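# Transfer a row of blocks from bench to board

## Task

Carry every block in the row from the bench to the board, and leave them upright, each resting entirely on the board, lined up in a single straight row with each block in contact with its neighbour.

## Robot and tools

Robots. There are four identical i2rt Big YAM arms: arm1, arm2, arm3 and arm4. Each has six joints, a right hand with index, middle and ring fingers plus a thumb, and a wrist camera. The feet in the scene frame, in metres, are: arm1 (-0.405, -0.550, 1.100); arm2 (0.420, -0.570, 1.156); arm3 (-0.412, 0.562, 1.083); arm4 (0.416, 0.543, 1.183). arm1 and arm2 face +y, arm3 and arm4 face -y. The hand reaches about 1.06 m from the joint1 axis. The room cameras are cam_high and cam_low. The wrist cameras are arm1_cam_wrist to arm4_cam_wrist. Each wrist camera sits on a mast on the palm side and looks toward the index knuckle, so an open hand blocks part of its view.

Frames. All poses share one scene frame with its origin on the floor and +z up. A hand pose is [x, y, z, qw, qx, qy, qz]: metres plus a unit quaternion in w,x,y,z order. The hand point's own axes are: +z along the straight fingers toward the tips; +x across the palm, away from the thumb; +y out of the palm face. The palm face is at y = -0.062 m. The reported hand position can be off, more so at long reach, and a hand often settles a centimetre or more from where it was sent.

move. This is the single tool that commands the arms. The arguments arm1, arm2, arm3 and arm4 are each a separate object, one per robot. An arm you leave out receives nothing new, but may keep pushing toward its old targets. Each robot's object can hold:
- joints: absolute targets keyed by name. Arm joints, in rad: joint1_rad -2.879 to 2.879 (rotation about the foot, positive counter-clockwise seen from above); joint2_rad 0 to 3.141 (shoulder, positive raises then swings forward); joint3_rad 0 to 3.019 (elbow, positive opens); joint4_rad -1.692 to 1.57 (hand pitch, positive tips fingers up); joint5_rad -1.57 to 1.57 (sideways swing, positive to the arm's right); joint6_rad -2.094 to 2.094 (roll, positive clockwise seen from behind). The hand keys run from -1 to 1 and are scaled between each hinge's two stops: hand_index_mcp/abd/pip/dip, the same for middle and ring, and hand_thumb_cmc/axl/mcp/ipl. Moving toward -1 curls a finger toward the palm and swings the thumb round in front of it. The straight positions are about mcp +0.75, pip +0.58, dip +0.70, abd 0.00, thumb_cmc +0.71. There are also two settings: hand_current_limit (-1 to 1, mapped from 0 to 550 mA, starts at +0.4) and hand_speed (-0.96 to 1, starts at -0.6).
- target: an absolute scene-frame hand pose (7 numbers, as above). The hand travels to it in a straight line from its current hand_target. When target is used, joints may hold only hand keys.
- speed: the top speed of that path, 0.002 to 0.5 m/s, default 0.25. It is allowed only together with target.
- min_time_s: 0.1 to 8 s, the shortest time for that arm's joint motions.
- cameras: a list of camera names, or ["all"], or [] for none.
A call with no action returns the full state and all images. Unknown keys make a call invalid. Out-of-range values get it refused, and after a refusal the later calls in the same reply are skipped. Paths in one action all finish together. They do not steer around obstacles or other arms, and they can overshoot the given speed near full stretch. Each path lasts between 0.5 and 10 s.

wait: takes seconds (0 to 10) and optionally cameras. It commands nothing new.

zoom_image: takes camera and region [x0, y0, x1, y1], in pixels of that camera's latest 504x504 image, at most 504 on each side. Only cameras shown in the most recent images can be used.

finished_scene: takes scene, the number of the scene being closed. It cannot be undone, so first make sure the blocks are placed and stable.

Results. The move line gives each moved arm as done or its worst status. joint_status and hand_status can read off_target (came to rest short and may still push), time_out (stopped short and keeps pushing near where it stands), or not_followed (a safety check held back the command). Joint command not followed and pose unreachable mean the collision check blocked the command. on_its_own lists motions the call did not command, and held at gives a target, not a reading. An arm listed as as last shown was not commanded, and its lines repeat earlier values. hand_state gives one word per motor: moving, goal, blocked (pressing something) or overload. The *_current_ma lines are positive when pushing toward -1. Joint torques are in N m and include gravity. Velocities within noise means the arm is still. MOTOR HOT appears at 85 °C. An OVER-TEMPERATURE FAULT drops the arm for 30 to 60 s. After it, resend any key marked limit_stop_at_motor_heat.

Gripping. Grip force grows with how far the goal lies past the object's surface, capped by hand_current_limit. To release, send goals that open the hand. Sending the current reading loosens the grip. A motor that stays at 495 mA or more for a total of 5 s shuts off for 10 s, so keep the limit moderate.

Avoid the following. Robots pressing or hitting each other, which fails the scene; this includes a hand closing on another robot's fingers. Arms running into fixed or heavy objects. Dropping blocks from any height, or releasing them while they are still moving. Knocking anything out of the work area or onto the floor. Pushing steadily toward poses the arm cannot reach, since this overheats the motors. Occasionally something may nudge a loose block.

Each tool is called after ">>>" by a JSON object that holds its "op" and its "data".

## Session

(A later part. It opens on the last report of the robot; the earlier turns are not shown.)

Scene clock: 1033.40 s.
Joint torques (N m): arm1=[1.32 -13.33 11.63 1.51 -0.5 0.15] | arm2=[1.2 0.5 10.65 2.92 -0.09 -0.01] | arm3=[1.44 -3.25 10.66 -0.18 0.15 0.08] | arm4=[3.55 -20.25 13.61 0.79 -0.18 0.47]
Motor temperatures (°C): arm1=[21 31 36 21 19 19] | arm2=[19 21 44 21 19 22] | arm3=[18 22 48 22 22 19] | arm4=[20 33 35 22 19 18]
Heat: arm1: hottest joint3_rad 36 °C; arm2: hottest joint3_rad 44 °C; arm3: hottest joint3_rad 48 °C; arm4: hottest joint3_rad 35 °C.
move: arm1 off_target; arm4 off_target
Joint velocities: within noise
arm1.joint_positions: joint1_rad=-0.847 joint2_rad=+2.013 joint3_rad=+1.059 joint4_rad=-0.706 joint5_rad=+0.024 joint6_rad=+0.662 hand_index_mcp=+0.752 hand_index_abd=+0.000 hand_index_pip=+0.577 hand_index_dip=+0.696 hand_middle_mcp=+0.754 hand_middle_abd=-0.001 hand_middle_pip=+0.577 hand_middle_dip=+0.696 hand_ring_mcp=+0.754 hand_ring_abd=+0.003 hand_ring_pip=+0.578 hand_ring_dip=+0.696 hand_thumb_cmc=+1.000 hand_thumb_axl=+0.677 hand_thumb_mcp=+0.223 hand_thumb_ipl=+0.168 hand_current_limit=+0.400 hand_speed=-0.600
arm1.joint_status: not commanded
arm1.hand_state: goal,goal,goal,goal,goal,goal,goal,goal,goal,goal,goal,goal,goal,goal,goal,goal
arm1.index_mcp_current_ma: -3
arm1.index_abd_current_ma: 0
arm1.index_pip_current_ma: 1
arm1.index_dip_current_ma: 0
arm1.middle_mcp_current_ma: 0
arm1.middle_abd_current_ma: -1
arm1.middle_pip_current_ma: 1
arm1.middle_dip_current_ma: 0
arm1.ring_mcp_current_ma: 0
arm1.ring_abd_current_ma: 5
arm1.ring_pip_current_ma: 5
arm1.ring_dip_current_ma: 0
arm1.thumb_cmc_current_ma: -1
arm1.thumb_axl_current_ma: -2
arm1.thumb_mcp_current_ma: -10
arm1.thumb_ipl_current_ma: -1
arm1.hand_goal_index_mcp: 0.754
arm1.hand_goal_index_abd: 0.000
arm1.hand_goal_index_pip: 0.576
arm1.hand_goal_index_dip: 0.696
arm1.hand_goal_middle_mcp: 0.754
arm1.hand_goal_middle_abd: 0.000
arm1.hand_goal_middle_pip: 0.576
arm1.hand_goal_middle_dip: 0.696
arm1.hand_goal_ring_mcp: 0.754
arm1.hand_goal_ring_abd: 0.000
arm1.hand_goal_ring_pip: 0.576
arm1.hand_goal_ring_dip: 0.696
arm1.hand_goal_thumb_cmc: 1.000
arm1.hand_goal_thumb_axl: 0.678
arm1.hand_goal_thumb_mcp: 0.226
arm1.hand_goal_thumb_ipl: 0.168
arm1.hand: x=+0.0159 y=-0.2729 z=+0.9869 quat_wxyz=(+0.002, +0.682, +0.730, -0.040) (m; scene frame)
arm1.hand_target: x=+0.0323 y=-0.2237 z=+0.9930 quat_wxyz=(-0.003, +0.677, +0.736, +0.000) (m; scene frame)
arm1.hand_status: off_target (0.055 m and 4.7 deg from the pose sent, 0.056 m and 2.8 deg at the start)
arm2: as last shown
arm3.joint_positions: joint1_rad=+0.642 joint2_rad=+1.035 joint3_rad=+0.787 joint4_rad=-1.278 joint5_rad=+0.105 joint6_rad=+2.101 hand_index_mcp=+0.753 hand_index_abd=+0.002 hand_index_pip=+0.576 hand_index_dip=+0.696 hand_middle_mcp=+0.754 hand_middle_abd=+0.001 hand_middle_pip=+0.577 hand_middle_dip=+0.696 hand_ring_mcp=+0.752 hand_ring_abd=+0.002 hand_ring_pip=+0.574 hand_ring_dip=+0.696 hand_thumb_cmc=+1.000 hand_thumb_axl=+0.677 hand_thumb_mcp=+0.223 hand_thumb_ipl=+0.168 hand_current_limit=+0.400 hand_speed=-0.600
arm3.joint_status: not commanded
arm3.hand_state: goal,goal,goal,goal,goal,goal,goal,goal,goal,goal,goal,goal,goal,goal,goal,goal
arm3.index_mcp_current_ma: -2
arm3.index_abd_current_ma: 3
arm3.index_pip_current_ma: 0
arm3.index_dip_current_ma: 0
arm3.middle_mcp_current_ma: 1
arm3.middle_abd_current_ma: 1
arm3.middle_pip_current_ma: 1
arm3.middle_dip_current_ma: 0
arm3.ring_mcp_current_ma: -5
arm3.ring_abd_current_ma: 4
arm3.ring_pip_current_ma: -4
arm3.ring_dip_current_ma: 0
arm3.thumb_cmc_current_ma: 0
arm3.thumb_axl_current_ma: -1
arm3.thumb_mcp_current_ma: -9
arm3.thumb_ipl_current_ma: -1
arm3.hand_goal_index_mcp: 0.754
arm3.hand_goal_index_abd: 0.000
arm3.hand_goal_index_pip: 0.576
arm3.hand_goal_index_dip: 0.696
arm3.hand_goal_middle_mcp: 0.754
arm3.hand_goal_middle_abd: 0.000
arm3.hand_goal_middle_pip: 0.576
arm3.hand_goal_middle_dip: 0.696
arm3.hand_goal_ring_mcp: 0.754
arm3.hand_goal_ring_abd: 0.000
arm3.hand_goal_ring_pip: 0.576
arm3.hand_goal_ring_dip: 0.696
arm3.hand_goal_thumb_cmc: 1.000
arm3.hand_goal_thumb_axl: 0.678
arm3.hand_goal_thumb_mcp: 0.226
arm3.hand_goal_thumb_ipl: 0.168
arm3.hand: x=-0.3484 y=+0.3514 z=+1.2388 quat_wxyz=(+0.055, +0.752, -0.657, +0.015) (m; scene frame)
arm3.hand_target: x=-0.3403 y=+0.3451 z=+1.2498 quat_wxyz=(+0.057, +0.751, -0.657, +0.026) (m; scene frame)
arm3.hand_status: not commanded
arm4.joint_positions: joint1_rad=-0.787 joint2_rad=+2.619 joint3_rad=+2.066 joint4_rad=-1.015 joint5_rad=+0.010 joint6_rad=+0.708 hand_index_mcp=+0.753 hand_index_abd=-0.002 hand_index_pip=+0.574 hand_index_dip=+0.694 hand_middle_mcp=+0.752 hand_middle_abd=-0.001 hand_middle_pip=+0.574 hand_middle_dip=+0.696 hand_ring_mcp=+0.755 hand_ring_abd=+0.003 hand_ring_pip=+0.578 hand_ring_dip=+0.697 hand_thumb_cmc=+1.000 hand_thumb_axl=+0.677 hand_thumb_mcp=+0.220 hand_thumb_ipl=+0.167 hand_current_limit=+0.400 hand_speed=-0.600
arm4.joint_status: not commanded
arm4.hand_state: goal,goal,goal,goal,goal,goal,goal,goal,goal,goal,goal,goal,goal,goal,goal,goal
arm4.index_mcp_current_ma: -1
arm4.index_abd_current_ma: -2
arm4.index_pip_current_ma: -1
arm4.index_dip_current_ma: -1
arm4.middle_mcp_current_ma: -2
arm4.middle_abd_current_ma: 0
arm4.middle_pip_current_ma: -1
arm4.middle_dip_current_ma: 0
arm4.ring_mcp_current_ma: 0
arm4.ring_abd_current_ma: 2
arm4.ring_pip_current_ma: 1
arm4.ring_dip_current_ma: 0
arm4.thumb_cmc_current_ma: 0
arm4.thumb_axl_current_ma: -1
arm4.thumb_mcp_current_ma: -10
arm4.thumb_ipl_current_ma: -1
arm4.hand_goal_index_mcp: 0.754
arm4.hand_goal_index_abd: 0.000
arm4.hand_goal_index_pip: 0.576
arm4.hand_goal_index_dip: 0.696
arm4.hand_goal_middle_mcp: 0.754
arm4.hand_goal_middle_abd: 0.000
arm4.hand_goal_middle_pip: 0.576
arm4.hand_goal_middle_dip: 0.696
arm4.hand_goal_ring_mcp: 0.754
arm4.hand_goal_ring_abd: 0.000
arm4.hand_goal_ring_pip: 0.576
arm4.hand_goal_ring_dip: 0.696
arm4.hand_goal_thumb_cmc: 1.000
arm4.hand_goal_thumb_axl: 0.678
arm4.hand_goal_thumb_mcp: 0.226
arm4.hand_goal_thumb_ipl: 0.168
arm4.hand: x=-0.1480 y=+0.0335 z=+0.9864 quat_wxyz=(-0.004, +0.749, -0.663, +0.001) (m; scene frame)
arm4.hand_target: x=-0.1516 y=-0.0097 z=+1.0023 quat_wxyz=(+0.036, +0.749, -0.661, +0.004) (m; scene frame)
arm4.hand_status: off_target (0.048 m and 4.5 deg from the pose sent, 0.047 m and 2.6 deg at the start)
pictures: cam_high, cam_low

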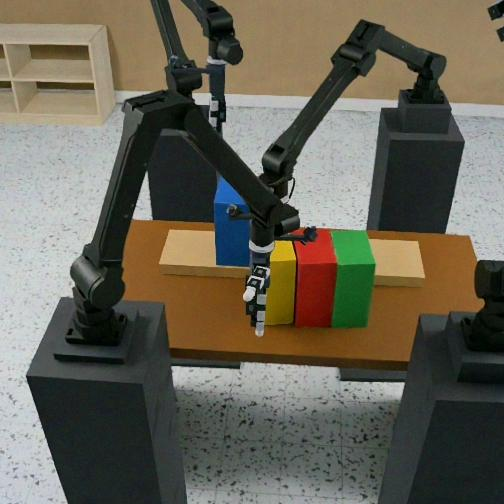

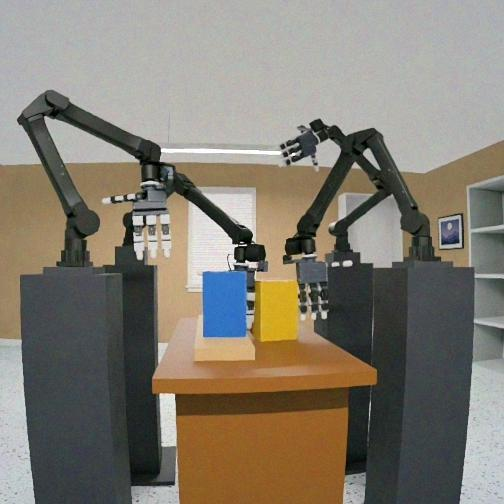

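>>> {"op": "move", "data": {"arm1": {"target": [0.03, -0.305, 0.99, -0.001, 0.678, 0.735, 0.0], "speed": 0.1}, "arm4": {"target": [-0.155, 0.055, 0.998, 0.035, 0.749, -0.662, 0.003], "speed": 0.1}, "cameras": []}}

>>> {"op": "move", "data": {"arm1": {"target": [0.064, -0.300, 0.990, -0.001, 0.678, 0.735, 0.0], "speed": 0.1}, "arm4": {"target": [-0.175, 0.045, 0.995, 0.035, 0.749, -0.662, 0.003], "speed": 0.1}, "cameras": ["cam_high", "cam_low"]}}

>>> {"op": "zoom_image", "data": {"camera": "cam_high", "region": [150, 170, 410, 350]}}

>>> {"op": "zoom_image", "data": {"camera": "cam_low", "region": [150, 240, 370, 400]}}

Scene clock: 1061.90 s.
Joint torques (N m): arm1=[-2.14 -17.67 4.6 0.68 0.07 -0.26] | arm2=[1.14 0.5 10.65 2.92 -0.1 -0.02] | arm3=[1.38 -3.37 10.7 -0.21 0.14 0.08] | arm4=[0.56 -22.07 6.04 0.53 0.15 0.03]
Motor temperatures (°C): arm1=[21 31 38 21 20 19] | arm2=[19 21 44 21 19 22] | arm3=[18 22 49 22 22 19] | arm4=[20 33 38 22 19 18]
Heat: arm1: hottest joint3_rad 38 °C; arm2: hottest joint3_rad 44 °C; arm3: hottest joint3_rad 49 °C; arm4: hottest joint3_rad 38 °C.
move: arm1 off_target; arm4 off_target
Joint velocities: within noise
arm1.joint_positions: joint1_rad=-0.929 joint2_rad=+1.987 joint3_rad=+0.966 joint4_rad=-0.591 joint5_rad=+0.014 joint6_rad=+0.577 hand_index_mcp=+0.752 hand_index_abd=+0.000 hand_index_pip=+0.577 hand_index_dip=+0.696 hand_middle_mcp=+0.754 hand_middle_abd=-0.001 hand_middle_pip=+0.577 hand_middle_dip=+0.696 hand_ring_mcp=+0.754 hand_ring_abd=+0.003 hand_ring_pip=+0.578 hand_ring_dip=+0.696 hand_thumb_cmc=+1.000 hand_thumb_axl=+0.677 hand_thumb_mcp=+0.223 hand_thumb_ipl=+0.168 hand_current_limit=+0.400 hand_speed=-0.600
arm1.joint_status: not commanded
arm1.hand_state: goal,goal,goal,goal,goal,goal,goal,goal,goal,goal,goal,goal,goal,goal,goal,goal
arm1.index_mcp_current_ma: -3
arm1.index_abd_current_ma: 0
arm1.index_pip_current_ma: 1
arm1.index_dip_current_ma: 0
arm1.middle_mcp_current_ma: 0
arm1.middle_abd_current_ma: -1
arm1.middle_pip_current_ma: 1
arm1.middle_dip_current_ma: 0
arm1.ring_mcp_current_ma: 0
arm1.ring_abd_current_ma: 5
arm1.ring_pip_current_ma: 5
arm1.ring_dip_current_ma: 0
arm1.thumb_cmc_current_ma: -1
arm1.thumb_axl_current_ma: -2
arm1.thumb_mcp_current_ma: -10
arm1.thumb_ipl_current_ma: -1
arm1.hand_goal_index_mcp: 0.754
arm1.hand_goal_index_abd: 0.000
arm1.hand_goal_index_pip: 0.576
arm1.hand_goal_index_dip: 0.696
arm1.hand_goal_middle_mcp: 0.754
arm1.hand_goal_middle_abd: 0.000
arm1.hand_goal_middle_pip: 0.576
arm1.hand_goal_middle_dip: 0.696
arm1.hand_goal_ring_mcp: 0.754
arm1.hand_goal_ring_abd: 0.000
arm1.hand_goal_ring_pip: 0.576
arm1.hand_goal_ring_dip: 0.696
arm1.hand_goal_thumb_cmc: 1.000
arm1.hand_goal_thumb_axl: 0.678
arm1.hand_goal_thumb_mcp: 0.226
arm1.hand_goal_thumb_ipl: 0.168
arm1.hand: x=+0.0234 y=-0.3101 z=+0.9785 quat_wxyz=(-0.003, +0.682, +0.732, -0.016) (m; scene frame)
arm1.hand_target: x=+0.0299 y=-0.3050 z=+0.9899 quat_wxyz=(-0.001, +0.678, +0.735, +0.000) (m; scene frame)
arm1.hand_status: off_target (0.014 m and 1.9 deg from the pose sent, 0.035 m and 4.7 deg at the start)
arm2, arm3: as last shown
arm4.joint_positions: joint1_rad=-0.803 joint2_rad=+2.548 joint3_rad=+1.906 joint4_rad=-0.869 joint5_rad=+0.000 joint6_rad=+0.688 hand_index_mcp=+0.754 hand_index_abd=-0.007 hand_index_pip=+0.576 hand_index_dip=+0.695 hand_middle_mcp=+0.751 hand_middle_abd=-0.004 hand_middle_pip=+0.573 hand_middle_dip=+0.696 hand_ring_mcp=+0.755 hand_ring_abd=+0.003 hand_ring_pip=+0.578 hand_ring_dip=+0.697 hand_thumb_cmc=+1.000 hand_thumb_axl=+0.677 hand_thumb_mcp=+0.220 hand_thumb_ipl=+0.167 hand_current_limit=+0.400 hand_speed=-0.600
arm4.joint_status: not commanded
arm4.hand_state: goal,goal,goal,goal,goal,goal,goal,goal,goal,goal,goal,goal,goal,goal,goal,goal
arm4.index_mcp_current_ma: 0
arm4.index_abd_current_ma: -7
arm4.index_pip_current_ma: 0
arm4.index_dip_current_ma: -1
arm4.middle_mcp_current_ma: -3
arm4.middle_abd_current_ma: -3
arm4.middle_pip_current_ma: -3
arm4.middle_dip_current_ma: 0
arm4.ring_mcp_current_ma: 0
arm4.ring_abd_current_ma: 2
arm4.ring_pip_current_ma: 1
arm4.ring_dip_current_ma: 0
arm4.thumb_cmc_current_ma: 0
arm4.thumb_axl_current_ma: -1
arm4.thumb_mcp_current_ma: -10
arm4.thumb_ipl_current_ma: -1
arm4.hand_goal_index_mcp: 0.754
arm4.hand_goal_index_abd: 0.000
arm4.hand_goal_index_pip: 0.576
arm4.hand_goal_index_dip: 0.696
arm4.hand_goal_middle_mcp: 0.754
arm4.hand_goal_middle_abd: 0.000
arm4.hand_goal_middle_pip: 0.576
arm4.hand_goal_middle_dip: 0.696
arm4.hand_goal_ring_mcp: 0.754
arm4.hand_goal_ring_abd: 0.000
arm4.hand_goal_ring_pip: 0.576
arm4.hand_goal_ring_dip: 0.696
arm4.hand_goal_thumb_cmc: 1.000
arm4.hand_goal_thumb_axl: 0.678
arm4.hand_goal_thumb_mcp: 0.226
arm4.hand_goal_thumb_ipl: 0.168
arm4.hand: x=-0.1450 y=+0.0513 z=+0.9863 quat_wxyz=(+0.024, +0.750, -0.661, +0.004) (m; scene frame)
arm4.hand_target: x=-0.1550 y=+0.0551 z=+0.9980 quat_wxyz=(+0.035, +0.749, -0.662, +0.003) (m; scene frame)
arm4.hand_status: off_target (0.016 m and 1.3 deg from the pose sent, 0.025 m and 4.5 deg at the start)
pictures: none
No camera images: "cameras" was empty.

Scene clock: 1063.10 s.
Joint torques (N m): arm1=[-2.49 -15.09 7.35 -0.01 0.07 -0.25] | arm2=[1.14 0.5 10.65 2.91 -0.1 -0.01] | arm3=[1.49 -3.43 10.74 -0.2 0.16 0.07] | arm4=[0.85 -19.14 10.99 -0.36 0.03 0]
Motor temperatures (°C): arm1=[21 31 38 21 20 19] | arm2=[19 21 44 21 19 22] | arm3=[18 22 49 22 22 19] | arm4=[20 33 37 22 19 18]
Heat: arm1: hottest joint3_rad 38 °C; arm2: hottest joint3_rad 44 °C; arm3: hottest joint3_rad 49 °C; arm4: hottest joint3_rad 37 °C.
move: arm1 off_target; arm4 off_target
Joint velocities: within noise
arm1.joint_positions: joint1_rad=-0.960 joint2_rad=+1.995 joint3_rad=+1.032 joint4_rad=-0.621 joint5_rad=+0.014 joint6_rad=+0.541 hand_index_mcp=+0.752 hand_index_abd=+0.000 hand_index_pip=+0.577 hand_index_dip=+0.696 hand_middle_mcp=+0.754 hand_middle_abd=-0.001 hand_middle_pip=+0.577 hand_middle_dip=+0.696 hand_ring_mcp=+0.754 hand_ring_abd=+0.003 hand_ring_pip=+0.578 hand_ring_dip=+0.696 hand_thumb_cmc=+1.000 hand_thumb_axl=+0.677 hand_thumb_mcp=+0.223 hand_thumb_ipl=+0.168 hand_current_limit=+0.400 hand_speed=-0.600
arm1.joint_status: not commanded
arm1.hand_state: goal,goal,goal,goal,goal,goal,goal,goal,goal,goal,goal,goal,goal,goal,goal,goal
arm1.index_mcp_current_ma: -3
arm1.index_abd_current_ma: 0
arm1.index_pip_current_ma: 1
arm1.index_dip_current_ma: 0
arm1.middle_mcp_current_ma: 0
arm1.middle_abd_current_ma: -1
arm1.middle_pip_current_ma: 1
arm1.middle_dip_current_ma: 0
arm1.ring_mcp_current_ma: 0
arm1.ring_abd_current_ma: 5
arm1.ring_pip_current_ma: 5
arm1.ring_dip_current_ma: 0
arm1.thumb_cmc_current_ma: -1
arm1.thumb_axl_current_ma: -2
arm1.thumb_mcp_current_ma: -10
arm1.thumb_ipl_current_ma: -1
arm1.hand_goal_index_mcp: 0.754
arm1.hand_goal_index_abd: 0.000
arm1.hand_goal_index_pip: 0.576
arm1.hand_goal_index_dip: 0.696
arm1.hand_goal_middle_mcp: 0.754
arm1.hand_goal_middle_abd: 0.000
arm1.hand_goal_middle_pip: 0.576
arm1.hand_goal_middle_dip: 0.696
arm1.hand_goal_ring_mcp: 0.754
arm1.hand_goal_ring_abd: 0.000
arm1.hand_goal_ring_pip: 0.576
arm1.hand_goal_ring_dip: 0.696
arm1.hand_goal_thumb_cmc: 1.000
arm1.hand_goal_thumb_axl: 0.678
arm1.hand_goal_thumb_mcp: 0.226
arm1.hand_goal_thumb_ipl: 0.168
arm1.hand: x=+0.0544 y=-0.3047 z=+0.9901 quat_wxyz=(-0.001, +0.680, +0.733, -0.003) (m; scene frame)
arm1.hand_target: x=+0.0638 y=-0.3002 z=+0.9901 quat_wxyz=(-0.001, +0.678, +0.735, +0.000) (m; scene frame)
arm1.hand_status: off_target (0.011 m and 0.5 deg from the pose sent, 0.043 m and 2.0 deg at the start)
arm2, arm3: as last shown
arm4.joint_positions: joint1_rad=-0.820 joint2_rad=+2.564 joint3_rad=+1.953 joint4_rad=-0.898 joint5_rad=+0.000 joint6_rad=+0.677 hand_index_mcp=+0.755 hand_index_abd=-0.003 hand_index_pip=+0.576 hand_index_dip=+0.695 hand_middle_mcp=+0.751 hand_middle_abd=-0.003 hand_middle_pip=+0.573 hand_middle_dip=+0.696 hand_ring_mcp=+0.755 hand_ring_abd=+0.003 hand_ring_pip=+0.578 hand_ring_dip=+0.697 hand_thumb_cmc=+1.000 hand_thumb_axl=+0.677 hand_thumb_mcp=+0.220 hand_thumb_ipl=+0.167 hand_current_limit=+0.400 hand_speed=-0.600
arm4.joint_status: not commanded
arm4.hand_state: goal,goal,goal,goal,goal,goal,goal,goal,goal,goal,goal,goal,goal,goal,goal,goal
arm4.index_mcp_current_ma: 1
arm4.index_abd_current_ma: -2
arm4.index_pip_current_ma: 0
arm4.index_dip_current_ma: -1
arm4.middle_mcp_current_ma: -3
arm4.middle_abd_current_ma: -3
arm4.middle_pip_current_ma: -3
arm4.middle_dip_current_ma: 0
arm4.ring_mcp_current_ma: 0
arm4.ring_abd_current_ma: 2
arm4.ring_pip_current_ma: 1
arm4.ring_dip_current_ma: 0
arm4.thumb_cmc_current_ma: 0
arm4.thumb_axl_current_ma: -1
arm4.thumb_mcp_current_ma: -10
arm4.thumb_ipl_current_ma: -1
arm4.hand_goal_index_mcp: 0.754
arm4.hand_goal_index_abd: 0.000
arm4.hand_goal_index_pip: 0.576
arm4.hand_goal_index_dip: 0.696
arm4.hand_goal_middle_mcp: 0.754
arm4.hand_goal_middle_abd: 0.000
arm4.hand_goal_middle_pip: 0.576
arm4.hand_goal_middle_dip: 0.696
arm4.hand_goal_ring_mcp: 0.754
arm4.hand_goal_ring_abd: 0.000
arm4.hand_goal_ring_pip: 0.576
arm4.hand_goal_ring_dip: 0.696
arm4.hand_goal_thumb_cmc: 1.000
arm4.hand_goal_thumb_axl: 0.678
arm4.hand_goal_thumb_mcp: 0.226
arm4.hand_goal_thumb_ipl: 0.168
arm4.hand: x=-0.1604 y=+0.0526 z=+0.9903 quat_wxyz=(+0.025, +0.748, -0.663, +0.004) (m; scene frame)
arm4.hand_target: x=-0.1744 y=+0.0455 z=+0.9954 quat_wxyz=(+0.035, +0.749, -0.662, +0.003) (m; scene frame)
arm4.hand_status: off_target (0.017 m and 1.1 deg from the pose sent, 0.032 m and 1.3 deg at the start)
pictures: cam_high, cam_low

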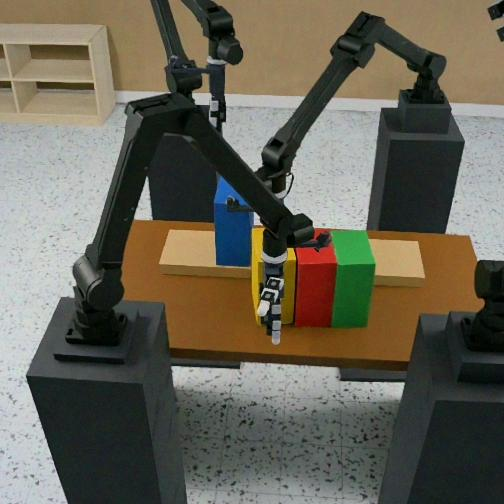

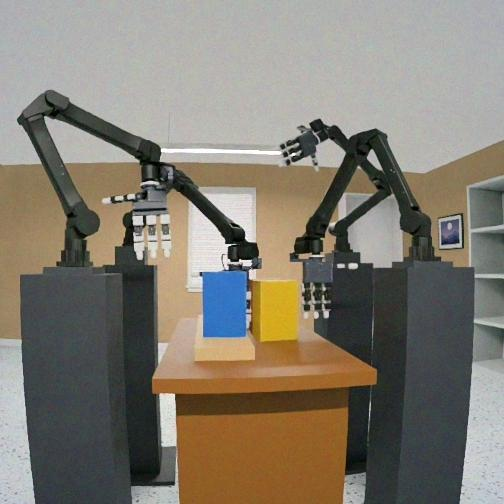

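Scaled by 1.938 from the camera's 504x504 image, which has a finer 720x720 frame.

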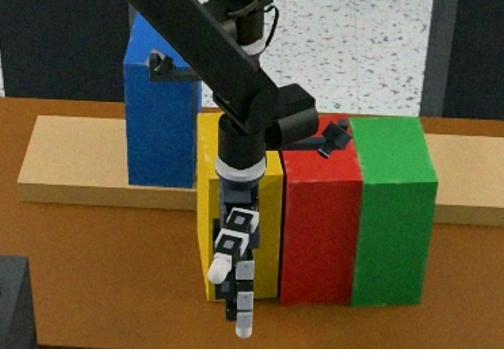

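Scaled by 2.291 from the camera's 504x504 image, which has a finer 720x720 frame.

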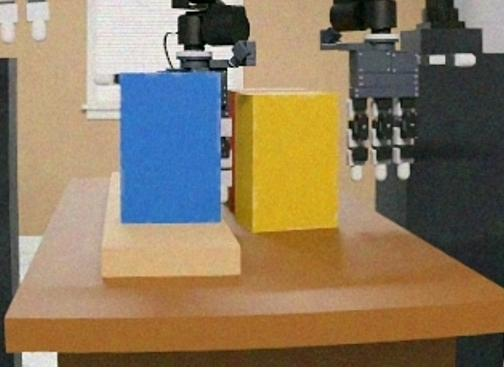

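>>> {"op": "zoom_image", "data": {"camera": "cam_high", "region": [230, 215, 330, 335]}}

>>> {"op": "zoom_image", "data": {"camera": "cam_low", "region": [190, 260, 310, 350]}}

Scaled by 4.200 from the camera's 504x504 image, which has a finer 720x720 frame.

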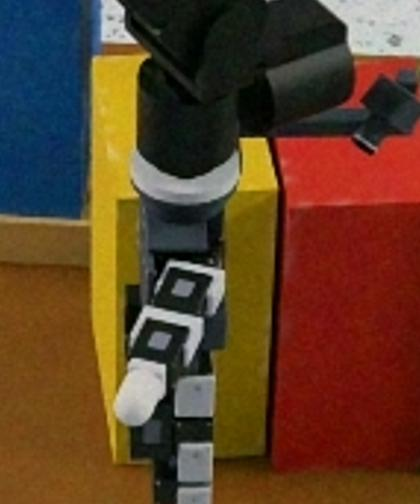

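Scaled by 4.200 from the camera's 504x504 image, which has a finer 720x720 frame.

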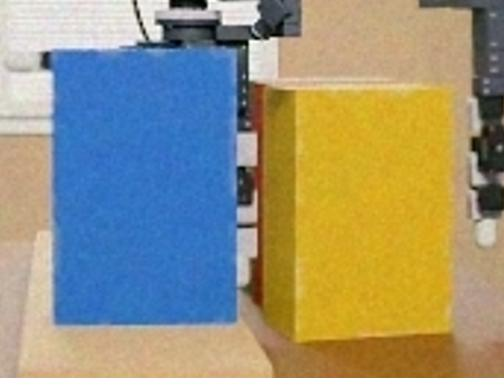

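>>> {"op": "move", "data": {"arm1": {"target": [0.056, -0.245, 0.990, -0.001, 0.678, 0.735, 0.0], "speed": 0.06}, "arm4": {"target": [-0.172, 0.015, 0.995, 0.035, 0.749, -0.662, 0.003], "speed": 0.06}, "cameras": []}}

>>> {"op": "move", "data": {"arm1": {"target": [0.054, -0.215, 0.995, -0.001, 0.678, 0.735, 0.0], "speed": 0.06}, "arm4": {"target": [-0.174, -0.010, 1.002, 0.035, 0.749, -0.662, 0.003], "speed": 0.06}, "cameras": ["cam_high", "cam_low"]}}

>>> {"op": "zoom_image", "data": {"camera": "cam_high", "region": [210, 175, 380, 345]}}

>>> {"op": "zoom_image", "data": {"camera": "cam_low", "region": [190, 240, 340, 350]}}

Scene clock: 1098.50 s.
Joint torques (N m): arm1=[-0.73 -15.21 8.88 0.24 -0.04 0.02] | arm2=[1.14 0.5 10.65 2.92 -0.1 -0.01] | arm3=[1.38 -3.14 10.69 -0.17 0.18 0.09] | arm4=[2.61 -20.42 11.62 -0.38 0.03 0.25]
Motor temperatures (°C): arm1=[21 30 37 21 19 19] | arm2=[19 21 44 21 19 22] | arm3=[18 22 49 22 22 19] | arm4=[20 35 37 22 19 18]
Heat: arm1: hottest joint3_rad 37 °C; arm2: hottest joint3_rad 44 °C; arm3: hottest joint3_rad 49 °C; arm4: hottest joint3_rad 37 °C.
move: arm1 off_target; arm4 off_target
Joint velocities: arm1=[within noise] | arm2=[within noise] | arm3=[0.005 -0.005 -0.002 -0.002 0.007 -0.154] | arm4=[within noise]
arm1.joint_positions: joint1_rad=-0.883 joint2_rad=+2.034 joint3_rad=+1.103 joint4_rad=-0.671 joint5_rad=+0.015 joint6_rad=+0.614 hand_index_mcp=+0.752 hand_index_abd=+0.000 hand_index_pip=+0.577 hand_index_dip=+0.696 hand_middle_mcp=+0.754 hand_middle_abd=-0.001 hand_middle_pip=+0.577 hand_middle_dip=+0.696 hand_ring_mcp=+0.754 hand_ring_abd=+0.003 hand_ring_pip=+0.578 hand_ring_dip=+0.696 hand_thumb_cmc=+1.000 hand_thumb_axl=+0.677 hand_thumb_mcp=+0.223 hand_thumb_ipl=+0.168 hand_current_limit=+0.400 hand_speed=-0.600
arm1.joint_status: not commanded
arm1.hand_state: goal,goal,goal,goal,goal,goal,goal,goal,goal,goal,goal,goal,goal,goal,goal,goal
arm1.index_mcp_current_ma: -3
arm1.index_abd_current_ma: 0
arm1.index_pip_current_ma: 1
arm1.index_dip_current_ma: 0
arm1.middle_mcp_current_ma: 0
arm1.middle_abd_current_ma: -1
arm1.middle_pip_current_ma: 1
arm1.middle_dip_current_ma: 0
arm1.ring_mcp_current_ma: 0
arm1.ring_abd_current_ma: 5
arm1.ring_pip_current_ma: 5
arm1.ring_dip_current_ma: 0
arm1.thumb_cmc_current_ma: -1
arm1.thumb_axl_current_ma: -2
arm1.thumb_mcp_current_ma: -10
arm1.thumb_ipl_current_ma: -1
arm1.hand_goal_index_mcp: 0.754
arm1.hand_goal_index_abd: 0.000
arm1.hand_goal_index_pip: 0.576
arm1.hand_goal_index_dip: 0.696
arm1.hand_goal_middle_mcp: 0.754
arm1.hand_goal_middle_abd: 0.000
arm1.hand_goal_middle_pip: 0.576
arm1.hand_goal_middle_dip: 0.696
arm1.hand_goal_ring_mcp: 0.754
arm1.hand_goal_ring_abd: 0.000
arm1.hand_goal_ring_pip: 0.576
arm1.hand_goal_ring_dip: 0.696
arm1.hand_goal_thumb_cmc: 1.000
arm1.hand_goal_thumb_axl: 0.678
arm1.hand_goal_thumb_mcp: 0.226
arm1.hand_goal_thumb_ipl: 0.168
arm1.hand: x=+0.0470 y=-0.2650 z=+0.9886 quat_wxyz=(-0.001, +0.678, +0.735, -0.011) (m; scene frame)
arm1.hand_target: x=+0.0552 y=-0.2453 z=+0.9905 quat_wxyz=(-0.001, +0.678, +0.735, +0.000) (m; scene frame)
arm1.hand_status: off_target (0.022 m and 1.3 deg from the pose sent, 0.060 m and 0.5 deg at the start)
arm2, arm3: as last shown
arm4.joint_positions: joint1_rad=-0.809 joint2_rad=+2.616 joint3_rad=+2.061 joint4_rad=-0.960 joint5_rad=+0.004 joint6_rad=+0.687 hand_index_mcp=+0.755 hand_index_abd=-0.003 hand_index_pip=+0.576 hand_index_dip=+0.695 hand_middle_mcp=+0.751 hand_middle_abd=-0.003 hand_middle_pip=+0.573 hand_middle_dip=+0.696 hand_ring_mcp=+0.755 hand_ring_abd=+0.003 hand_ring_pip=+0.578 hand_ring_dip=+0.697 hand_thumb_cmc=+1.000 hand_thumb_axl=+0.677 hand_thumb_mcp=+0.220 hand_thumb_ipl=+0.167 hand_current_limit=+0.400 hand_speed=-0.600
arm4.joint_status: not commanded
arm4.hand_state: goal,goal,goal,goal,goal,goal,goal,goal,goal,goal,goal,goal,goal,goal,goal,goal
arm4.index_mcp_current_ma: 1
arm4.index_abd_current_ma: -2
arm4.index_pip_current_ma: 0
arm4.index_dip_current_ma: -1
arm4.middle_mcp_current_ma: -3
arm4.middle_abd_current_ma: -2
arm4.middle_pip_current_ma: -3
arm4.middle_dip_current_ma: 0
arm4.ring_mcp_current_ma: 0
arm4.ring_abd_current_ma: 2
arm4.ring_pip_current_ma: 1
arm4.ring_dip_current_ma: 0
arm4.thumb_cmc_current_ma: 0
arm4.thumb_axl_current_ma: -1
arm4.thumb_mcp_current_ma: -10
arm4.thumb_ipl_current_ma: -1
arm4.hand_goal_index_mcp: 0.754
arm4.hand_goal_index_abd: 0.000
arm4.hand_goal_index_pip: 0.576
arm4.hand_goal_index_dip: 0.696
arm4.hand_goal_middle_mcp: 0.754
arm4.hand_goal_middle_abd: 0.000
arm4.hand_goal_middle_pip: 0.576
arm4.hand_goal_middle_dip: 0.696
arm4.hand_goal_ring_mcp: 0.754
arm4.hand_goal_ring_abd: 0.000
arm4.hand_goal_ring_pip: 0.576
arm4.hand_goal_ring_dip: 0.696
arm4.hand_goal_thumb_cmc: 1.000
arm4.hand_goal_thumb_axl: 0.678
arm4.hand_goal_thumb_mcp: 0.226
arm4.hand_goal_thumb_ipl: 0.168
arm4.hand: x=-0.1676 y=+0.0348 z=+0.9895 quat_wxyz=(+0.022, +0.748, -0.663, +0.002) (m; scene frame)
arm4.hand_target: x=-0.1710 y=+0.0157 z=+0.9953 quat_wxyz=(+0.035, +0.749, -0.662, +0.003) (m; scene frame)
arm4.hand_status: off_target (0.021 m and 1.5 deg from the pose sent, 0.040 m and 1.1 deg at the start)
pictures: none
No camera images: "cameras" was empty.

Scene clock: 1099.53 s.
Joint torques (N m): arm1=[2.02 -15.03 10.99 0.96 -0.66 0.12] | arm2=[1.2 0.44 10.65 2.92 -0.1 -0.01] | arm3=[1.73 -3.37 10.7 -0.14 0.16 0.08] | arm4=[3.9 -20.13 13.94 0.95 -0.21 0.41]
Motor temperatures (°C): arm1=[21 30 37 21 19 19] | arm2=[19 21 44 21 19 22] | arm3=[18 22 49 22 22 19] | arm4=[20 35 37 22 19 18]
Heat: arm1: hottest joint3_rad 37 °C; arm2: hottest joint3_rad 44 °C; arm3: hottest joint3_rad 49 °C; arm4: hottest joint3_rad 37 °C.
move: arm1 off_target; arm4 off_target
Joint velocities: within noise
arm1.joint_positions: joint1_rad=-0.868 joint2_rad=+2.044 joint3_rad=+1.132 joint4_rad=-0.732 joint5_rad=+0.030 joint6_rad=+0.651 hand_index_mcp=+0.752 hand_index_abd=+0.000 hand_index_pip=+0.577 hand_index_dip=+0.696 hand_middle_mcp=+0.754 hand_middle_abd=-0.001 hand_middle_pip=+0.577 hand_middle_dip=+0.696 hand_ring_mcp=+0.754 hand_ring_abd=+0.003 hand_ring_pip=+0.578 hand_ring_dip=+0.696 hand_thumb_cmc=+1.000 hand_thumb_axl=+0.677 hand_thumb_mcp=+0.223 hand_thumb_ipl=+0.168 hand_current_limit=+0.400 hand_speed=-0.600
arm1.joint_status: not commanded
arm1.hand_state: goal,goal,goal,goal,goal,goal,goal,goal,goal,goal,goal,goal,goal,goal,goal,goal
arm1.index_mcp_current_ma: -3
arm1.index_abd_current_ma: 0
arm1.index_pip_current_ma: 1
arm1.index_dip_current_ma: 0
arm1.middle_mcp_current_ma: 0
arm1.middle_abd_current_ma: -1
arm1.middle_pip_current_ma: 1
arm1.middle_dip_current_ma: 0
arm1.ring_mcp_current_ma: 0
arm1.ring_abd_current_ma: 5
arm1.ring_pip_current_ma: 5
arm1.ring_dip_current_ma: 0
arm1.thumb_cmc_current_ma: -1
arm1.thumb_axl_current_ma: -2
arm1.thumb_mcp_current_ma: -10
arm1.thumb_ipl_current_ma: -1
arm1.hand_goal_index_mcp: 0.754
arm1.hand_goal_index_abd: 0.000
arm1.hand_goal_index_pip: 0.576
arm1.hand_goal_index_dip: 0.696
arm1.hand_goal_middle_mcp: 0.754
arm1.hand_goal_middle_abd: 0.000
arm1.hand_goal_middle_pip: 0.576
arm1.hand_goal_middle_dip: 0.696
arm1.hand_goal_ring_mcp: 0.754
arm1.hand_goal_ring_abd: 0.000
arm1.hand_goal_ring_pip: 0.576
arm1.hand_goal_ring_dip: 0.696
arm1.hand_goal_thumb_cmc: 1.000
arm1.hand_goal_thumb_axl: 0.678
arm1.hand_goal_thumb_mcp: 0.226
arm1.hand_goal_thumb_ipl: 0.168
arm1.hand: x=+0.0427 y=-0.2642 z=+0.9904 quat_wxyz=(+0.005, +0.686, +0.727, -0.032) (m; scene frame)
arm1.hand_target: x=+0.0510 y=-0.2165 z=+0.9972 quat_wxyz=(-0.002, +0.677, +0.736, +0.000) (m; scene frame)
arm1.hand_status: off_target (0.051 m and 4.0 deg from the pose sent, 0.051 m and 1.3 deg at the start)
arm2, arm3: as last shown
arm4.joint_positions: joint1_rad=-0.809 joint2_rad=+2.651 joint3_rad=+2.142 joint4_rad=-1.055 joint5_rad=+0.009 joint6_rad=+0.689 hand_index_mcp=+0.755 hand_index_abd=-0.003 hand_index_pip=+0.576 hand_index_dip=+0.695 hand_middle_mcp=+0.751 hand_middle_abd=-0.003 hand_middle_pip=+0.573 hand_middle_dip=+0.696 hand_ring_mcp=+0.755 hand_ring_abd=+0.003 hand_ring_pip=+0.578 hand_ring_dip=+0.697 hand_thumb_cmc=+1.000 hand_thumb_axl=+0.677 hand_thumb_mcp=+0.220 hand_thumb_ipl=+0.167 hand_current_limit=+0.400 hand_speed=-0.600
arm4.joint_status: not commanded
arm4.hand_state: goal,goal,goal,goal,goal,goal,goal,goal,goal,goal,goal,goal,goal,goal,goal,goal
arm4.index_mcp_current_ma: 0
arm4.index_abd_current_ma: -2
arm4.index_pip_current_ma: 0
arm4.index_dip_current_ma: -1
arm4.middle_mcp_current_ma: -3
arm4.middle_abd_current_ma: -2
arm4.middle_pip_current_ma: -3
arm4.middle_dip_current_ma: 0
arm4.ring_mcp_current_ma: 0
arm4.ring_abd_current_ma: 2
arm4.ring_pip_current_ma: 1
arm4.ring_dip_current_ma: 0
arm4.thumb_cmc_current_ma: 0
arm4.thumb_axl_current_ma: -1
arm4.thumb_mcp_current_ma: -10
arm4.thumb_ipl_current_ma: -1
arm4.hand_goal_index_mcp: 0.754
arm4.hand_goal_index_abd: 0.000
arm4.hand_goal_index_pip: 0.576
arm4.hand_goal_index_dip: 0.696
arm4.hand_goal_middle_mcp: 0.754
arm4.hand_goal_middle_abd: 0.000
arm4.hand_goal_middle_pip: 0.576
arm4.hand_goal_middle_dip: 0.696
arm4.hand_goal_ring_mcp: 0.754
arm4.hand_goal_ring_abd: 0.000
arm4.hand_goal_ring_pip: 0.576
arm4.hand_goal_ring_dip: 0.696
arm4.hand_goal_thumb_cmc: 1.000
arm4.hand_goal_thumb_axl: 0.678
arm4.hand_goal_thumb_mcp: 0.226
arm4.hand_goal_thumb_ipl: 0.168
arm4.hand: x=-0.1688 y=+0.0349 z=+0.9890 quat_wxyz=(-0.003, +0.748, -0.664, +0.001) (m; scene frame)
arm4.hand_target: x=-0.1707 y=-0.0078 z=+1.0042 quat_wxyz=(+0.036, +0.749, -0.661, +0.004) (m; scene frame)
arm4.hand_status: off_target (0.047 m and 4.3 deg from the pose sent, 0.047 m and 1.4 deg at the start)
pictures: cam_high, cam_low

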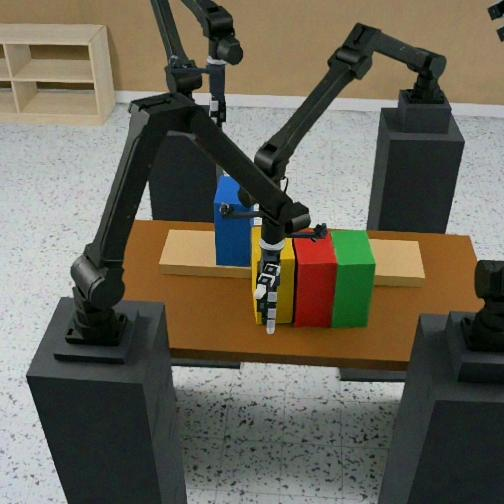

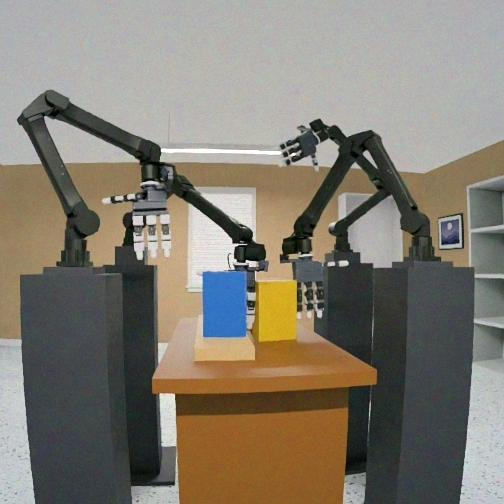

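Scaled by 2.965 from the camera's 504x504 image, which has a finer 720x720 frame.

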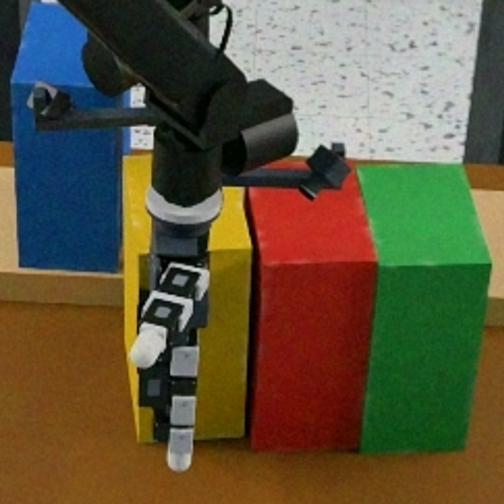

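Scaled by 3.360 from the camera's 504x504 image, which has a finer 720x720 frame.

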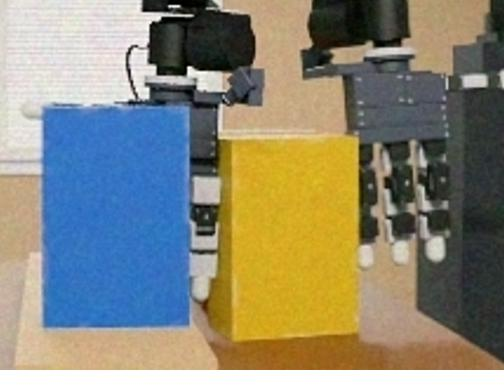

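>>> {"op": "move", "data": {"arm1": {"target": [0.048, -0.213, 1.045, -0.010, 0.678, 0.735, 0.02], "speed": 0.05}, "arm4": {"target": [-0.178, -0.012, 1.05, 0.05, 0.749, -0.662, 0.015], "speed": 0.05}, "cameras": ["cam_high", "cam_low"]}}

>>> {"op": "zoom_image", "data": {"camera": "cam_high", "region": [210, 175, 380, 345]}}

>>> {"op": "zoom_image", "data": {"camera": "cam_low", "region": [190, 240, 340, 350]}}

Scene clock: 1108.43 s.
Joint torques (N m): arm1=[0.56 -22.48 8.84 0.98 -0.87 -0.04] | arm2=[1.14 0.44 10.65 2.91 -0.1 -0.01] | arm3=[1.55 -3.66 10.69 -0.18 0.14 0.07] | arm4=[3.78 -25.52 10.93 0.39 -0.5 0.29]
Motor temperatures (°C): arm1=[21 30 37 21 20 19] | arm2=[19 21 44 21 19 22] | arm3=[18 22 49 22 22 19] | arm4=[20 35 36 22 19 18]
Heat: arm1: hottest joint3_rad 37 °C; arm2: hottest joint3_rad 44 °C; arm3: hottest joint3_rad 49 °C; arm4: hottest joint3_rad 36 °C.
move: arm1 off_target; arm4 off_target
Joint velocities: within noise
arm1.joint_positions: joint1_rad=-0.849 joint2_rad=+2.014 joint3_rad=+1.132 joint4_rad=-0.782 joint5_rad=+0.015 joint6_rad=+0.670 hand_index_mcp=+0.752 hand_index_abd=+0.000 hand_index_pip=+0.577 hand_index_dip=+0.696 hand_middle_mcp=+0.754 hand_middle_abd=-0.001 hand_middle_pip=+0.577 hand_middle_dip=+0.696 hand_ring_mcp=+0.754 hand_ring_abd=+0.031 hand_ring_pip=+0.578 hand_ring_dip=+0.696 hand_thumb_cmc=+1.000 hand_thumb_axl=+0.677 hand_thumb_mcp=+0.223 hand_thumb_ipl=+0.168 hand_current_limit=+0.400 hand_speed=-0.600
arm1.joint_status: not commanded
arm1.hand_state: goal,goal,goal,goal,goal,goal,goal,goal,goal,blocked,goal,goal,goal,goal,goal,goal
arm1.index_mcp_current_ma: -3
arm1.index_abd_current_ma: 0
arm1.index_pip_current_ma: 1
arm1.index_dip_current_ma: 0
arm1.middle_mcp_current_ma: 0
arm1.middle_abd_current_ma: -1
arm1.middle_pip_current_ma: 1
arm1.middle_dip_current_ma: 0
arm1.ring_mcp_current_ma: -1
arm1.ring_abd_current_ma: 88
arm1.ring_pip_current_ma: 4
arm1.ring_dip_current_ma: 0
arm1.thumb_cmc_current_ma: -1
arm1.thumb_axl_current_ma: -2
arm1.thumb_mcp_current_ma: -10
arm1.thumb_ipl_current_ma: -1
arm1.hand_goal_index_mcp: 0.754
arm1.hand_goal_index_abd: 0.000
arm1.hand_goal_index_pip: 0.576
arm1.hand_goal_index_dip: 0.696
arm1.hand_goal_middle_mcp: 0.754
arm1.hand_goal_middle_abd: 0.000
arm1.hand_goal_middle_pip: 0.576
arm1.hand_goal_middle_dip: 0.696
arm1.hand_goal_ring_mcp: 0.754
arm1.hand_goal_ring_abd: 0.000
arm1.hand_goal_ring_pip: 0.576
arm1.hand_goal_ring_dip: 0.696
arm1.hand_goal_thumb_cmc: 1.000
arm1.hand_goal_thumb_axl: 0.678
arm1.hand_goal_thumb_mcp: 0.226
arm1.hand_goal_thumb_ipl: 0.168
arm1.hand: x=+0.0310 y=-0.2593 z=+1.0028 quat_wxyz=(-0.003, +0.686, +0.727, -0.042) (m; scene frame)
arm1.hand_target: x=+0.0459 y=-0.2148 z=+1.0459 quat_wxyz=(-0.011, +0.677, +0.735, +0.020) (m; scene frame)
arm1.hand_status: off_target (0.065 m and 7.2 deg from the pose sent, 0.075 m and 6.4 deg at the start)
arm2, arm3: as last shown
arm4.joint_positions: joint1_rad=-0.812 joint2_rad=+2.650 joint3_rad=+2.142 joint4_rad=-1.069 joint5_rad=-0.006 joint6_rad=+0.696 hand_index_mcp=+0.755 hand_index_abd=-0.003 hand_index_pip=+0.576 hand_index_dip=+0.695 hand_middle_mcp=+0.751 hand_middle_abd=-0.003 hand_middle_pip=+0.573 hand_middle_dip=+0.696 hand_ring_mcp=+0.753 hand_ring_abd=+0.003 hand_ring_pip=+0.578 hand_ring_dip=+0.697 hand_thumb_cmc=+1.000 hand_thumb_axl=+0.677 hand_thumb_mcp=+0.220 hand_thumb_ipl=+0.167 hand_current_limit=+0.400 hand_speed=-0.600
arm4.joint_status: not commanded
arm4.hand_state: goal,goal,goal,goal,goal,goal,goal,goal,goal,goal,goal,goal,goal,goal,goal,goal
arm4.index_mcp_current_ma: 0
arm4.index_abd_current_ma: -2
arm4.index_pip_current_ma: 0
arm4.index_dip_current_ma: -1
arm4.middle_mcp_current_ma: -3
arm4.middle_abd_current_ma: -2
arm4.middle_pip_current_ma: -3
arm4.middle_dip_current_ma: 0
arm4.ring_mcp_current_ma: 0
arm4.ring_abd_current_ma: 2
arm4.ring_pip_current_ma: 1
arm4.ring_dip_current_ma: 0
arm4.thumb_cmc_current_ma: 0
arm4.thumb_axl_current_ma: -1
arm4.thumb_mcp_current_ma: -10
arm4.thumb_ipl_current_ma: -1
arm4.hand_goal_index_mcp: 0.754
arm4.hand_goal_index_abd: 0.000
arm4.hand_goal_index_pip: 0.576
arm4.hand_goal_index_dip: 0.696
arm4.hand_goal_middle_mcp: 0.754
arm4.hand_goal_middle_abd: 0.000
arm4.hand_goal_middle_pip: 0.576
arm4.hand_goal_middle_dip: 0.696
arm4.hand_goal_ring_mcp: 0.754
arm4.hand_goal_ring_abd: 0.000
arm4.hand_goal_ring_pip: 0.576
arm4.hand_goal_ring_dip: 0.696
arm4.hand_goal_thumb_cmc: 1.000
arm4.hand_goal_thumb_axl: 0.678
arm4.hand_goal_thumb_mcp: 0.226
arm4.hand_goal_thumb_ipl: 0.168
arm4.hand: x=-0.1661 y=+0.0378 z=+0.9878 quat_wxyz=(-0.009, +0.744, -0.668, +0.009) (m; scene frame)
arm4.hand_target: x=-0.1749 y=-0.0094 z=+1.0510 quat_wxyz=(+0.050, +0.749, -0.661, +0.016) (m; scene frame)
arm4.hand_status: off_target (0.081 m and 6.8 deg from the pose sent, 0.078 m and 6.2 deg at the start)
pictures: cam_high, cam_low

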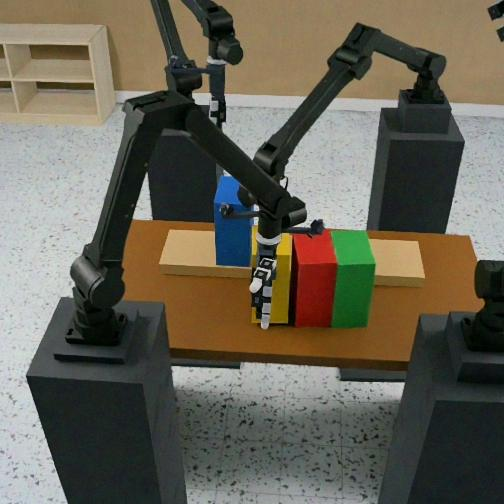

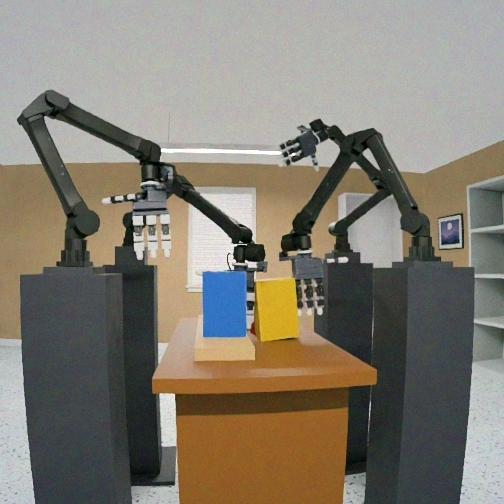

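Scaled by 2.965 from the camera's 504x504 image, which has a finer 720x720 frame.

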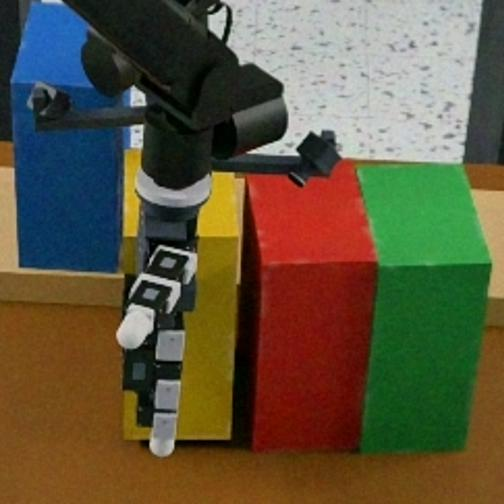

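Scaled by 3.360 from the camera's 504x504 image, which has a finer 720x720 frame.

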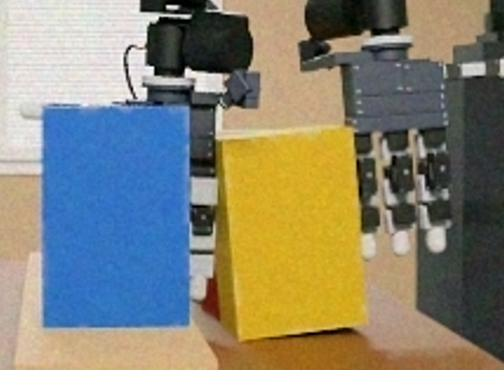

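>>> {"op": "move", "data": {"arm1": {"target": [0.046, -0.213, 1.045, -0.010, 0.678, 0.735, 0.02], "speed": 0.05}, "arm4": {"target": [-0.180, -0.012, 1.078, 0.05, 0.749, -0.662, 0.015], "speed": 0.05}, "cameras": ["cam_low"]}}

>>> {"op": "zoom_image", "data": {"camera": "cam_low", "region": [190, 240, 340, 350]}}

Scene clock: 1116.47 s.
Joint torques (N m): arm1=[0.62 -21.77 8.66 1.05 -0.83 -0.03] | arm2=[1.14 0.44 10.65 2.91 -0.1 -0.01] | arm3=[1.38 -3.25 10.67 -0.14 0.16 0.09] | arm4=[3.43 -27.34 10.88 0.32 -0.51 0.31]
Motor temperatures (°C): arm1=[21 31 37 21 20 19] | arm2=[19 21 44 21 19 22] | arm3=[18 22 49 22 22 19] | arm4=[20 36 36 22 19 18]
Heat: arm1: hottest joint3_rad 37 °C; arm2: hottest joint3_rad 44 °C; arm3: hottest joint3_rad 49 °C; arm4: hottest joint2_rad 36 °C.
move: arm1 off_target; arm4 off_target
Joint velocities: within noise
arm1.joint_positions: joint1_rad=-0.845 joint2_rad=+2.004 joint3_rad=+1.132 joint4_rad=-0.782 joint5_rad=+0.014 joint6_rad=+0.673 hand_index_mcp=+0.752 hand_index_abd=+0.000 hand_index_pip=+0.577 hand_index_dip=+0.696 hand_middle_mcp=+0.754 hand_middle_abd=-0.001 hand_middle_pip=+0.577 hand_middle_dip=+0.696 hand_ring_mcp=+0.751 hand_ring_abd=+0.014 hand_ring_pip=+0.578 hand_ring_dip=+0.696 hand_thumb_cmc=+1.000 hand_thumb_axl=+0.677 hand_thumb_mcp=+0.223 hand_thumb_ipl=+0.168 hand_current_limit=+0.400 hand_speed=-0.600
arm1.joint_status: not commanded
arm1.hand_state: goal,goal,goal,goal,goal,goal,goal,goal,goal,goal,goal,goal,goal,goal,goal,goal
arm1.index_mcp_current_ma: -3
arm1.index_abd_current_ma: 0
arm1.index_pip_current_ma: 1
arm1.index_dip_current_ma: 0
arm1.middle_mcp_current_ma: 0
arm1.middle_abd_current_ma: -1
arm1.middle_pip_current_ma: 1
arm1.middle_dip_current_ma: 0
arm1.ring_mcp_current_ma: -6
arm1.ring_abd_current_ma: 35
arm1.ring_pip_current_ma: 3
arm1.ring_dip_current_ma: 0
arm1.thumb_cmc_current_ma: -1
arm1.thumb_axl_current_ma: -2
arm1.thumb_mcp_current_ma: -10
arm1.thumb_ipl_current_ma: -1
arm1.hand_goal_index_mcp: 0.754
arm1.hand_goal_index_abd: 0.000
arm1.hand_goal_index_pip: 0.576
arm1.hand_goal_index_dip: 0.696
arm1.hand_goal_middle_mcp: 0.754
arm1.hand_goal_middle_abd: 0.000
arm1.hand_goal_middle_pip: 0.576
arm1.hand_goal_middle_dip: 0.696
arm1.hand_goal_ring_mcp: 0.754
arm1.hand_goal_ring_abd: 0.000
arm1.hand_goal_ring_pip: 0.576
arm1.hand_goal_ring_dip: 0.696
arm1.hand_goal_thumb_cmc: 1.000
arm1.hand_goal_thumb_axl: 0.678
arm1.hand_goal_thumb_mcp: 0.226
arm1.hand_goal_thumb_ipl: 0.168
arm1.hand: x=+0.0316 y=-0.2567 z=+1.0075 quat_wxyz=(-0.003, +0.686, +0.727, -0.037) (m; scene frame)
arm1.hand_target: x=+0.0441 y=-0.2144 z=+1.0460 quat_wxyz=(-0.011, +0.677, +0.735, +0.020) (m; scene frame)
arm1.hand_status: off_target (0.059 m and 6.7 deg from the pose sent, 0.064 m and 7.2 deg at the start)
arm2.joint_positions: joint1_rad=+0.023 joint2_rad=+0.633 joint3_rad=+1.412 joint4_rad=-1.240 joint5_rad=-0.029 joint6_rad=+1.095 hand_index_mcp=+0.754 hand_index_abd=+0.001 hand_index_pip=+0.577 hand_index_dip=+0.696 hand_middle_mcp=+0.755 hand_middle_abd=+0.000 hand_middle_pip=+0.577 hand_middle_dip=+0.696 hand_ring_mcp=+0.755 hand_ring_abd=+0.001 hand_ring_pip=+0.577 hand_ring_dip=+0.696 hand_thumb_cmc=+0.714 hand_thumb_axl=+0.677 hand_thumb_mcp=+0.226 hand_thumb_ipl=+0.168 hand_current_limit=+0.400 hand_speed=-0.600
arm2.joint_status: not commanded
arm2.hand_state: goal,goal,goal,goal,goal,goal,goal,overload,goal,goal,goal,goal,goal,goal,goal,goal
arm2.index_mcp_current_ma: 0
arm2.index_abd_current_ma: 0
arm2.index_pip_current_ma: 1
arm2.index_dip_current_ma: 0
arm2.middle_mcp_current_ma: 0
arm2.middle_abd_current_ma: 0
arm2.middle_pip_current_ma: 1
arm2.middle_dip_current_ma: 0
arm2.ring_mcp_current_ma: 0
arm2.ring_abd_current_ma: 0
arm2.ring_pip_current_ma: 1
arm2.ring_dip_current_ma: 0
arm2.thumb_cmc_current_ma: 0
arm2.thumb_axl_current_ma: -1
arm2.thumb_mcp_current_ma: 0
arm2.thumb_ipl_current_ma: 0
arm2.hand_goal_index_mcp: 0.754
arm2.hand_goal_index_abd: 0.000
arm2.hand_goal_index_pip: 0.576
arm2.hand_goal_index_dip: 0.696
arm2.hand_goal_middle_mcp: 0.754
arm2.hand_goal_middle_abd: 0.000
arm2.hand_goal_middle_pip: 0.576
arm2.hand_goal_middle_dip: 0.696
arm2.hand_goal_ring_mcp: 0.754
arm2.hand_goal_ring_abd: 0.000
arm2.hand_goal_ring_pip: 0.576
arm2.hand_goal_ring_dip: 0.696
arm2.hand_goal_thumb_cmc: 0.714
arm2.hand_goal_thumb_axl: 0.678
arm2.hand_goal_thumb_mcp: 0.226
arm2.hand_goal_thumb_ipl: 0.168
arm2.hand: x=+0.4982 y=-0.2990 z=+1.7344 quat_wxyz=(-0.293, +0.427, +0.739, +0.431) (m; scene frame)
arm2.hand_target: x=+0.4985 y=-0.3023 z=+1.7450 quat_wxyz=(-0.299, +0.424, +0.733, +0.439) (m; scene frame)
arm2.hand_status: not commanded
arm3: as last shown
arm4.joint_positions: joint1_rad=-0.812 joint2_rad=+2.634 joint3_rad=+2.142 joint4_rad=-1.107 joint5_rad=-0.008 joint6_rad=+0.696 hand_index_mcp=+0.755 hand_index_abd=-0.003 hand_index_pip=+0.576 hand_index_dip=+0.695 hand_middle_mcp=+0.751 hand_middle_abd=-0.003 hand_middle_pip=+0.573 hand_middle_dip=+0.696 hand_ring_mcp=+0.753 hand_ring_abd=+0.003 hand_ring_pip=+0.578 hand_ring_dip=+0.697 hand_thumb_cmc=+1.000 hand_thumb_axl=+0.677 hand_thumb_mcp=+0.220 hand_thumb_ipl=+0.167 hand_current_limit=+0.400 hand_speed=-0.600
arm4.joint_status: not commanded
arm4.hand_state: goal,goal,goal,goal,goal,goal,goal,goal,goal,goal,goal,goal,goal,goal,goal,goal
arm4.index_mcp_current_ma: 0
arm4.index_abd_current_ma: -2
arm4.index_pip_current_ma: 0
arm4.index_dip_current_ma: -1
arm4.middle_mcp_current_ma: -3
arm4.middle_abd_current_ma: -2
arm4.middle_pip_current_ma: -3
arm4.middle_dip_current_ma: 0
arm4.ring_mcp_current_ma: 0
arm4.ring_abd_current_ma: 2
arm4.ring_pip_current_ma: 1
arm4.ring_dip_current_ma: 0
arm4.thumb_cmc_current_ma: 0
arm4.thumb_axl_current_ma: -1
arm4.thumb_mcp_current_ma: -10
arm4.thumb_ipl_current_ma: -1
arm4.hand_goal_index_mcp: 0.754
arm4.hand_goal_index_abd: 0.000
arm4.hand_goal_index_pip: 0.576
arm4.hand_goal_index_dip: 0.696
arm4.hand_goal_middle_mcp: 0.754
arm4.hand_goal_middle_abd: 0.000
arm4.hand_goal_middle_pip: 0.576
arm4.hand_goal_middle_dip: 0.696
arm4.hand_goal_ring_mcp: 0.754
arm4.hand_goal_ring_abd: 0.000
arm4.hand_goal_ring_pip: 0.576
arm4.hand_goal_ring_dip: 0.696
arm4.hand_goal_thumb_cmc: 1.000
arm4.hand_goal_thumb_axl: 0.678
arm4.hand_goal_thumb_mcp: 0.226
arm4.hand_goal_thumb_ipl: 0.168
arm4.hand: x=-0.1629 y=+0.0409 z=+0.9979 quat_wxyz=(-0.020, +0.744, -0.667, +0.010) (m; scene frame)
arm4.hand_target: x=-0.1762 y=-0.0085 z=+1.0786 quat_wxyz=(+0.050, +0.749, -0.661, +0.016) (m; scene frame)
arm4.hand_status: off_target (0.097 m and 8.1 deg from the pose sent, 0.104 m and 6.8 deg at the start)
pictures: cam_low

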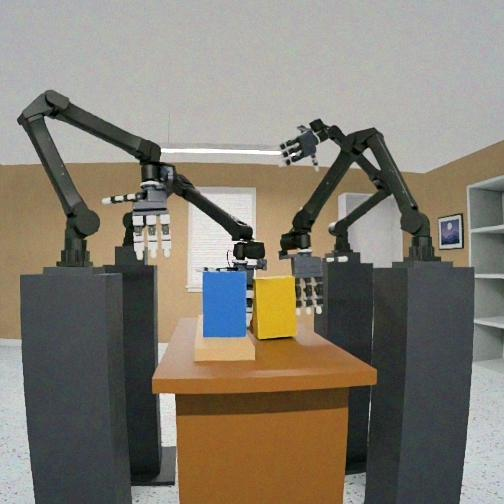

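Scaled by 3.360 from the camera's 504x504 image, which has a finer 720x720 frame.

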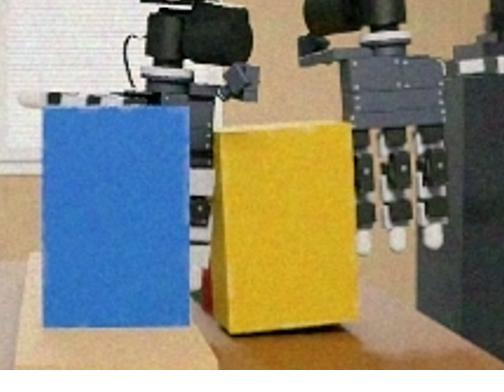

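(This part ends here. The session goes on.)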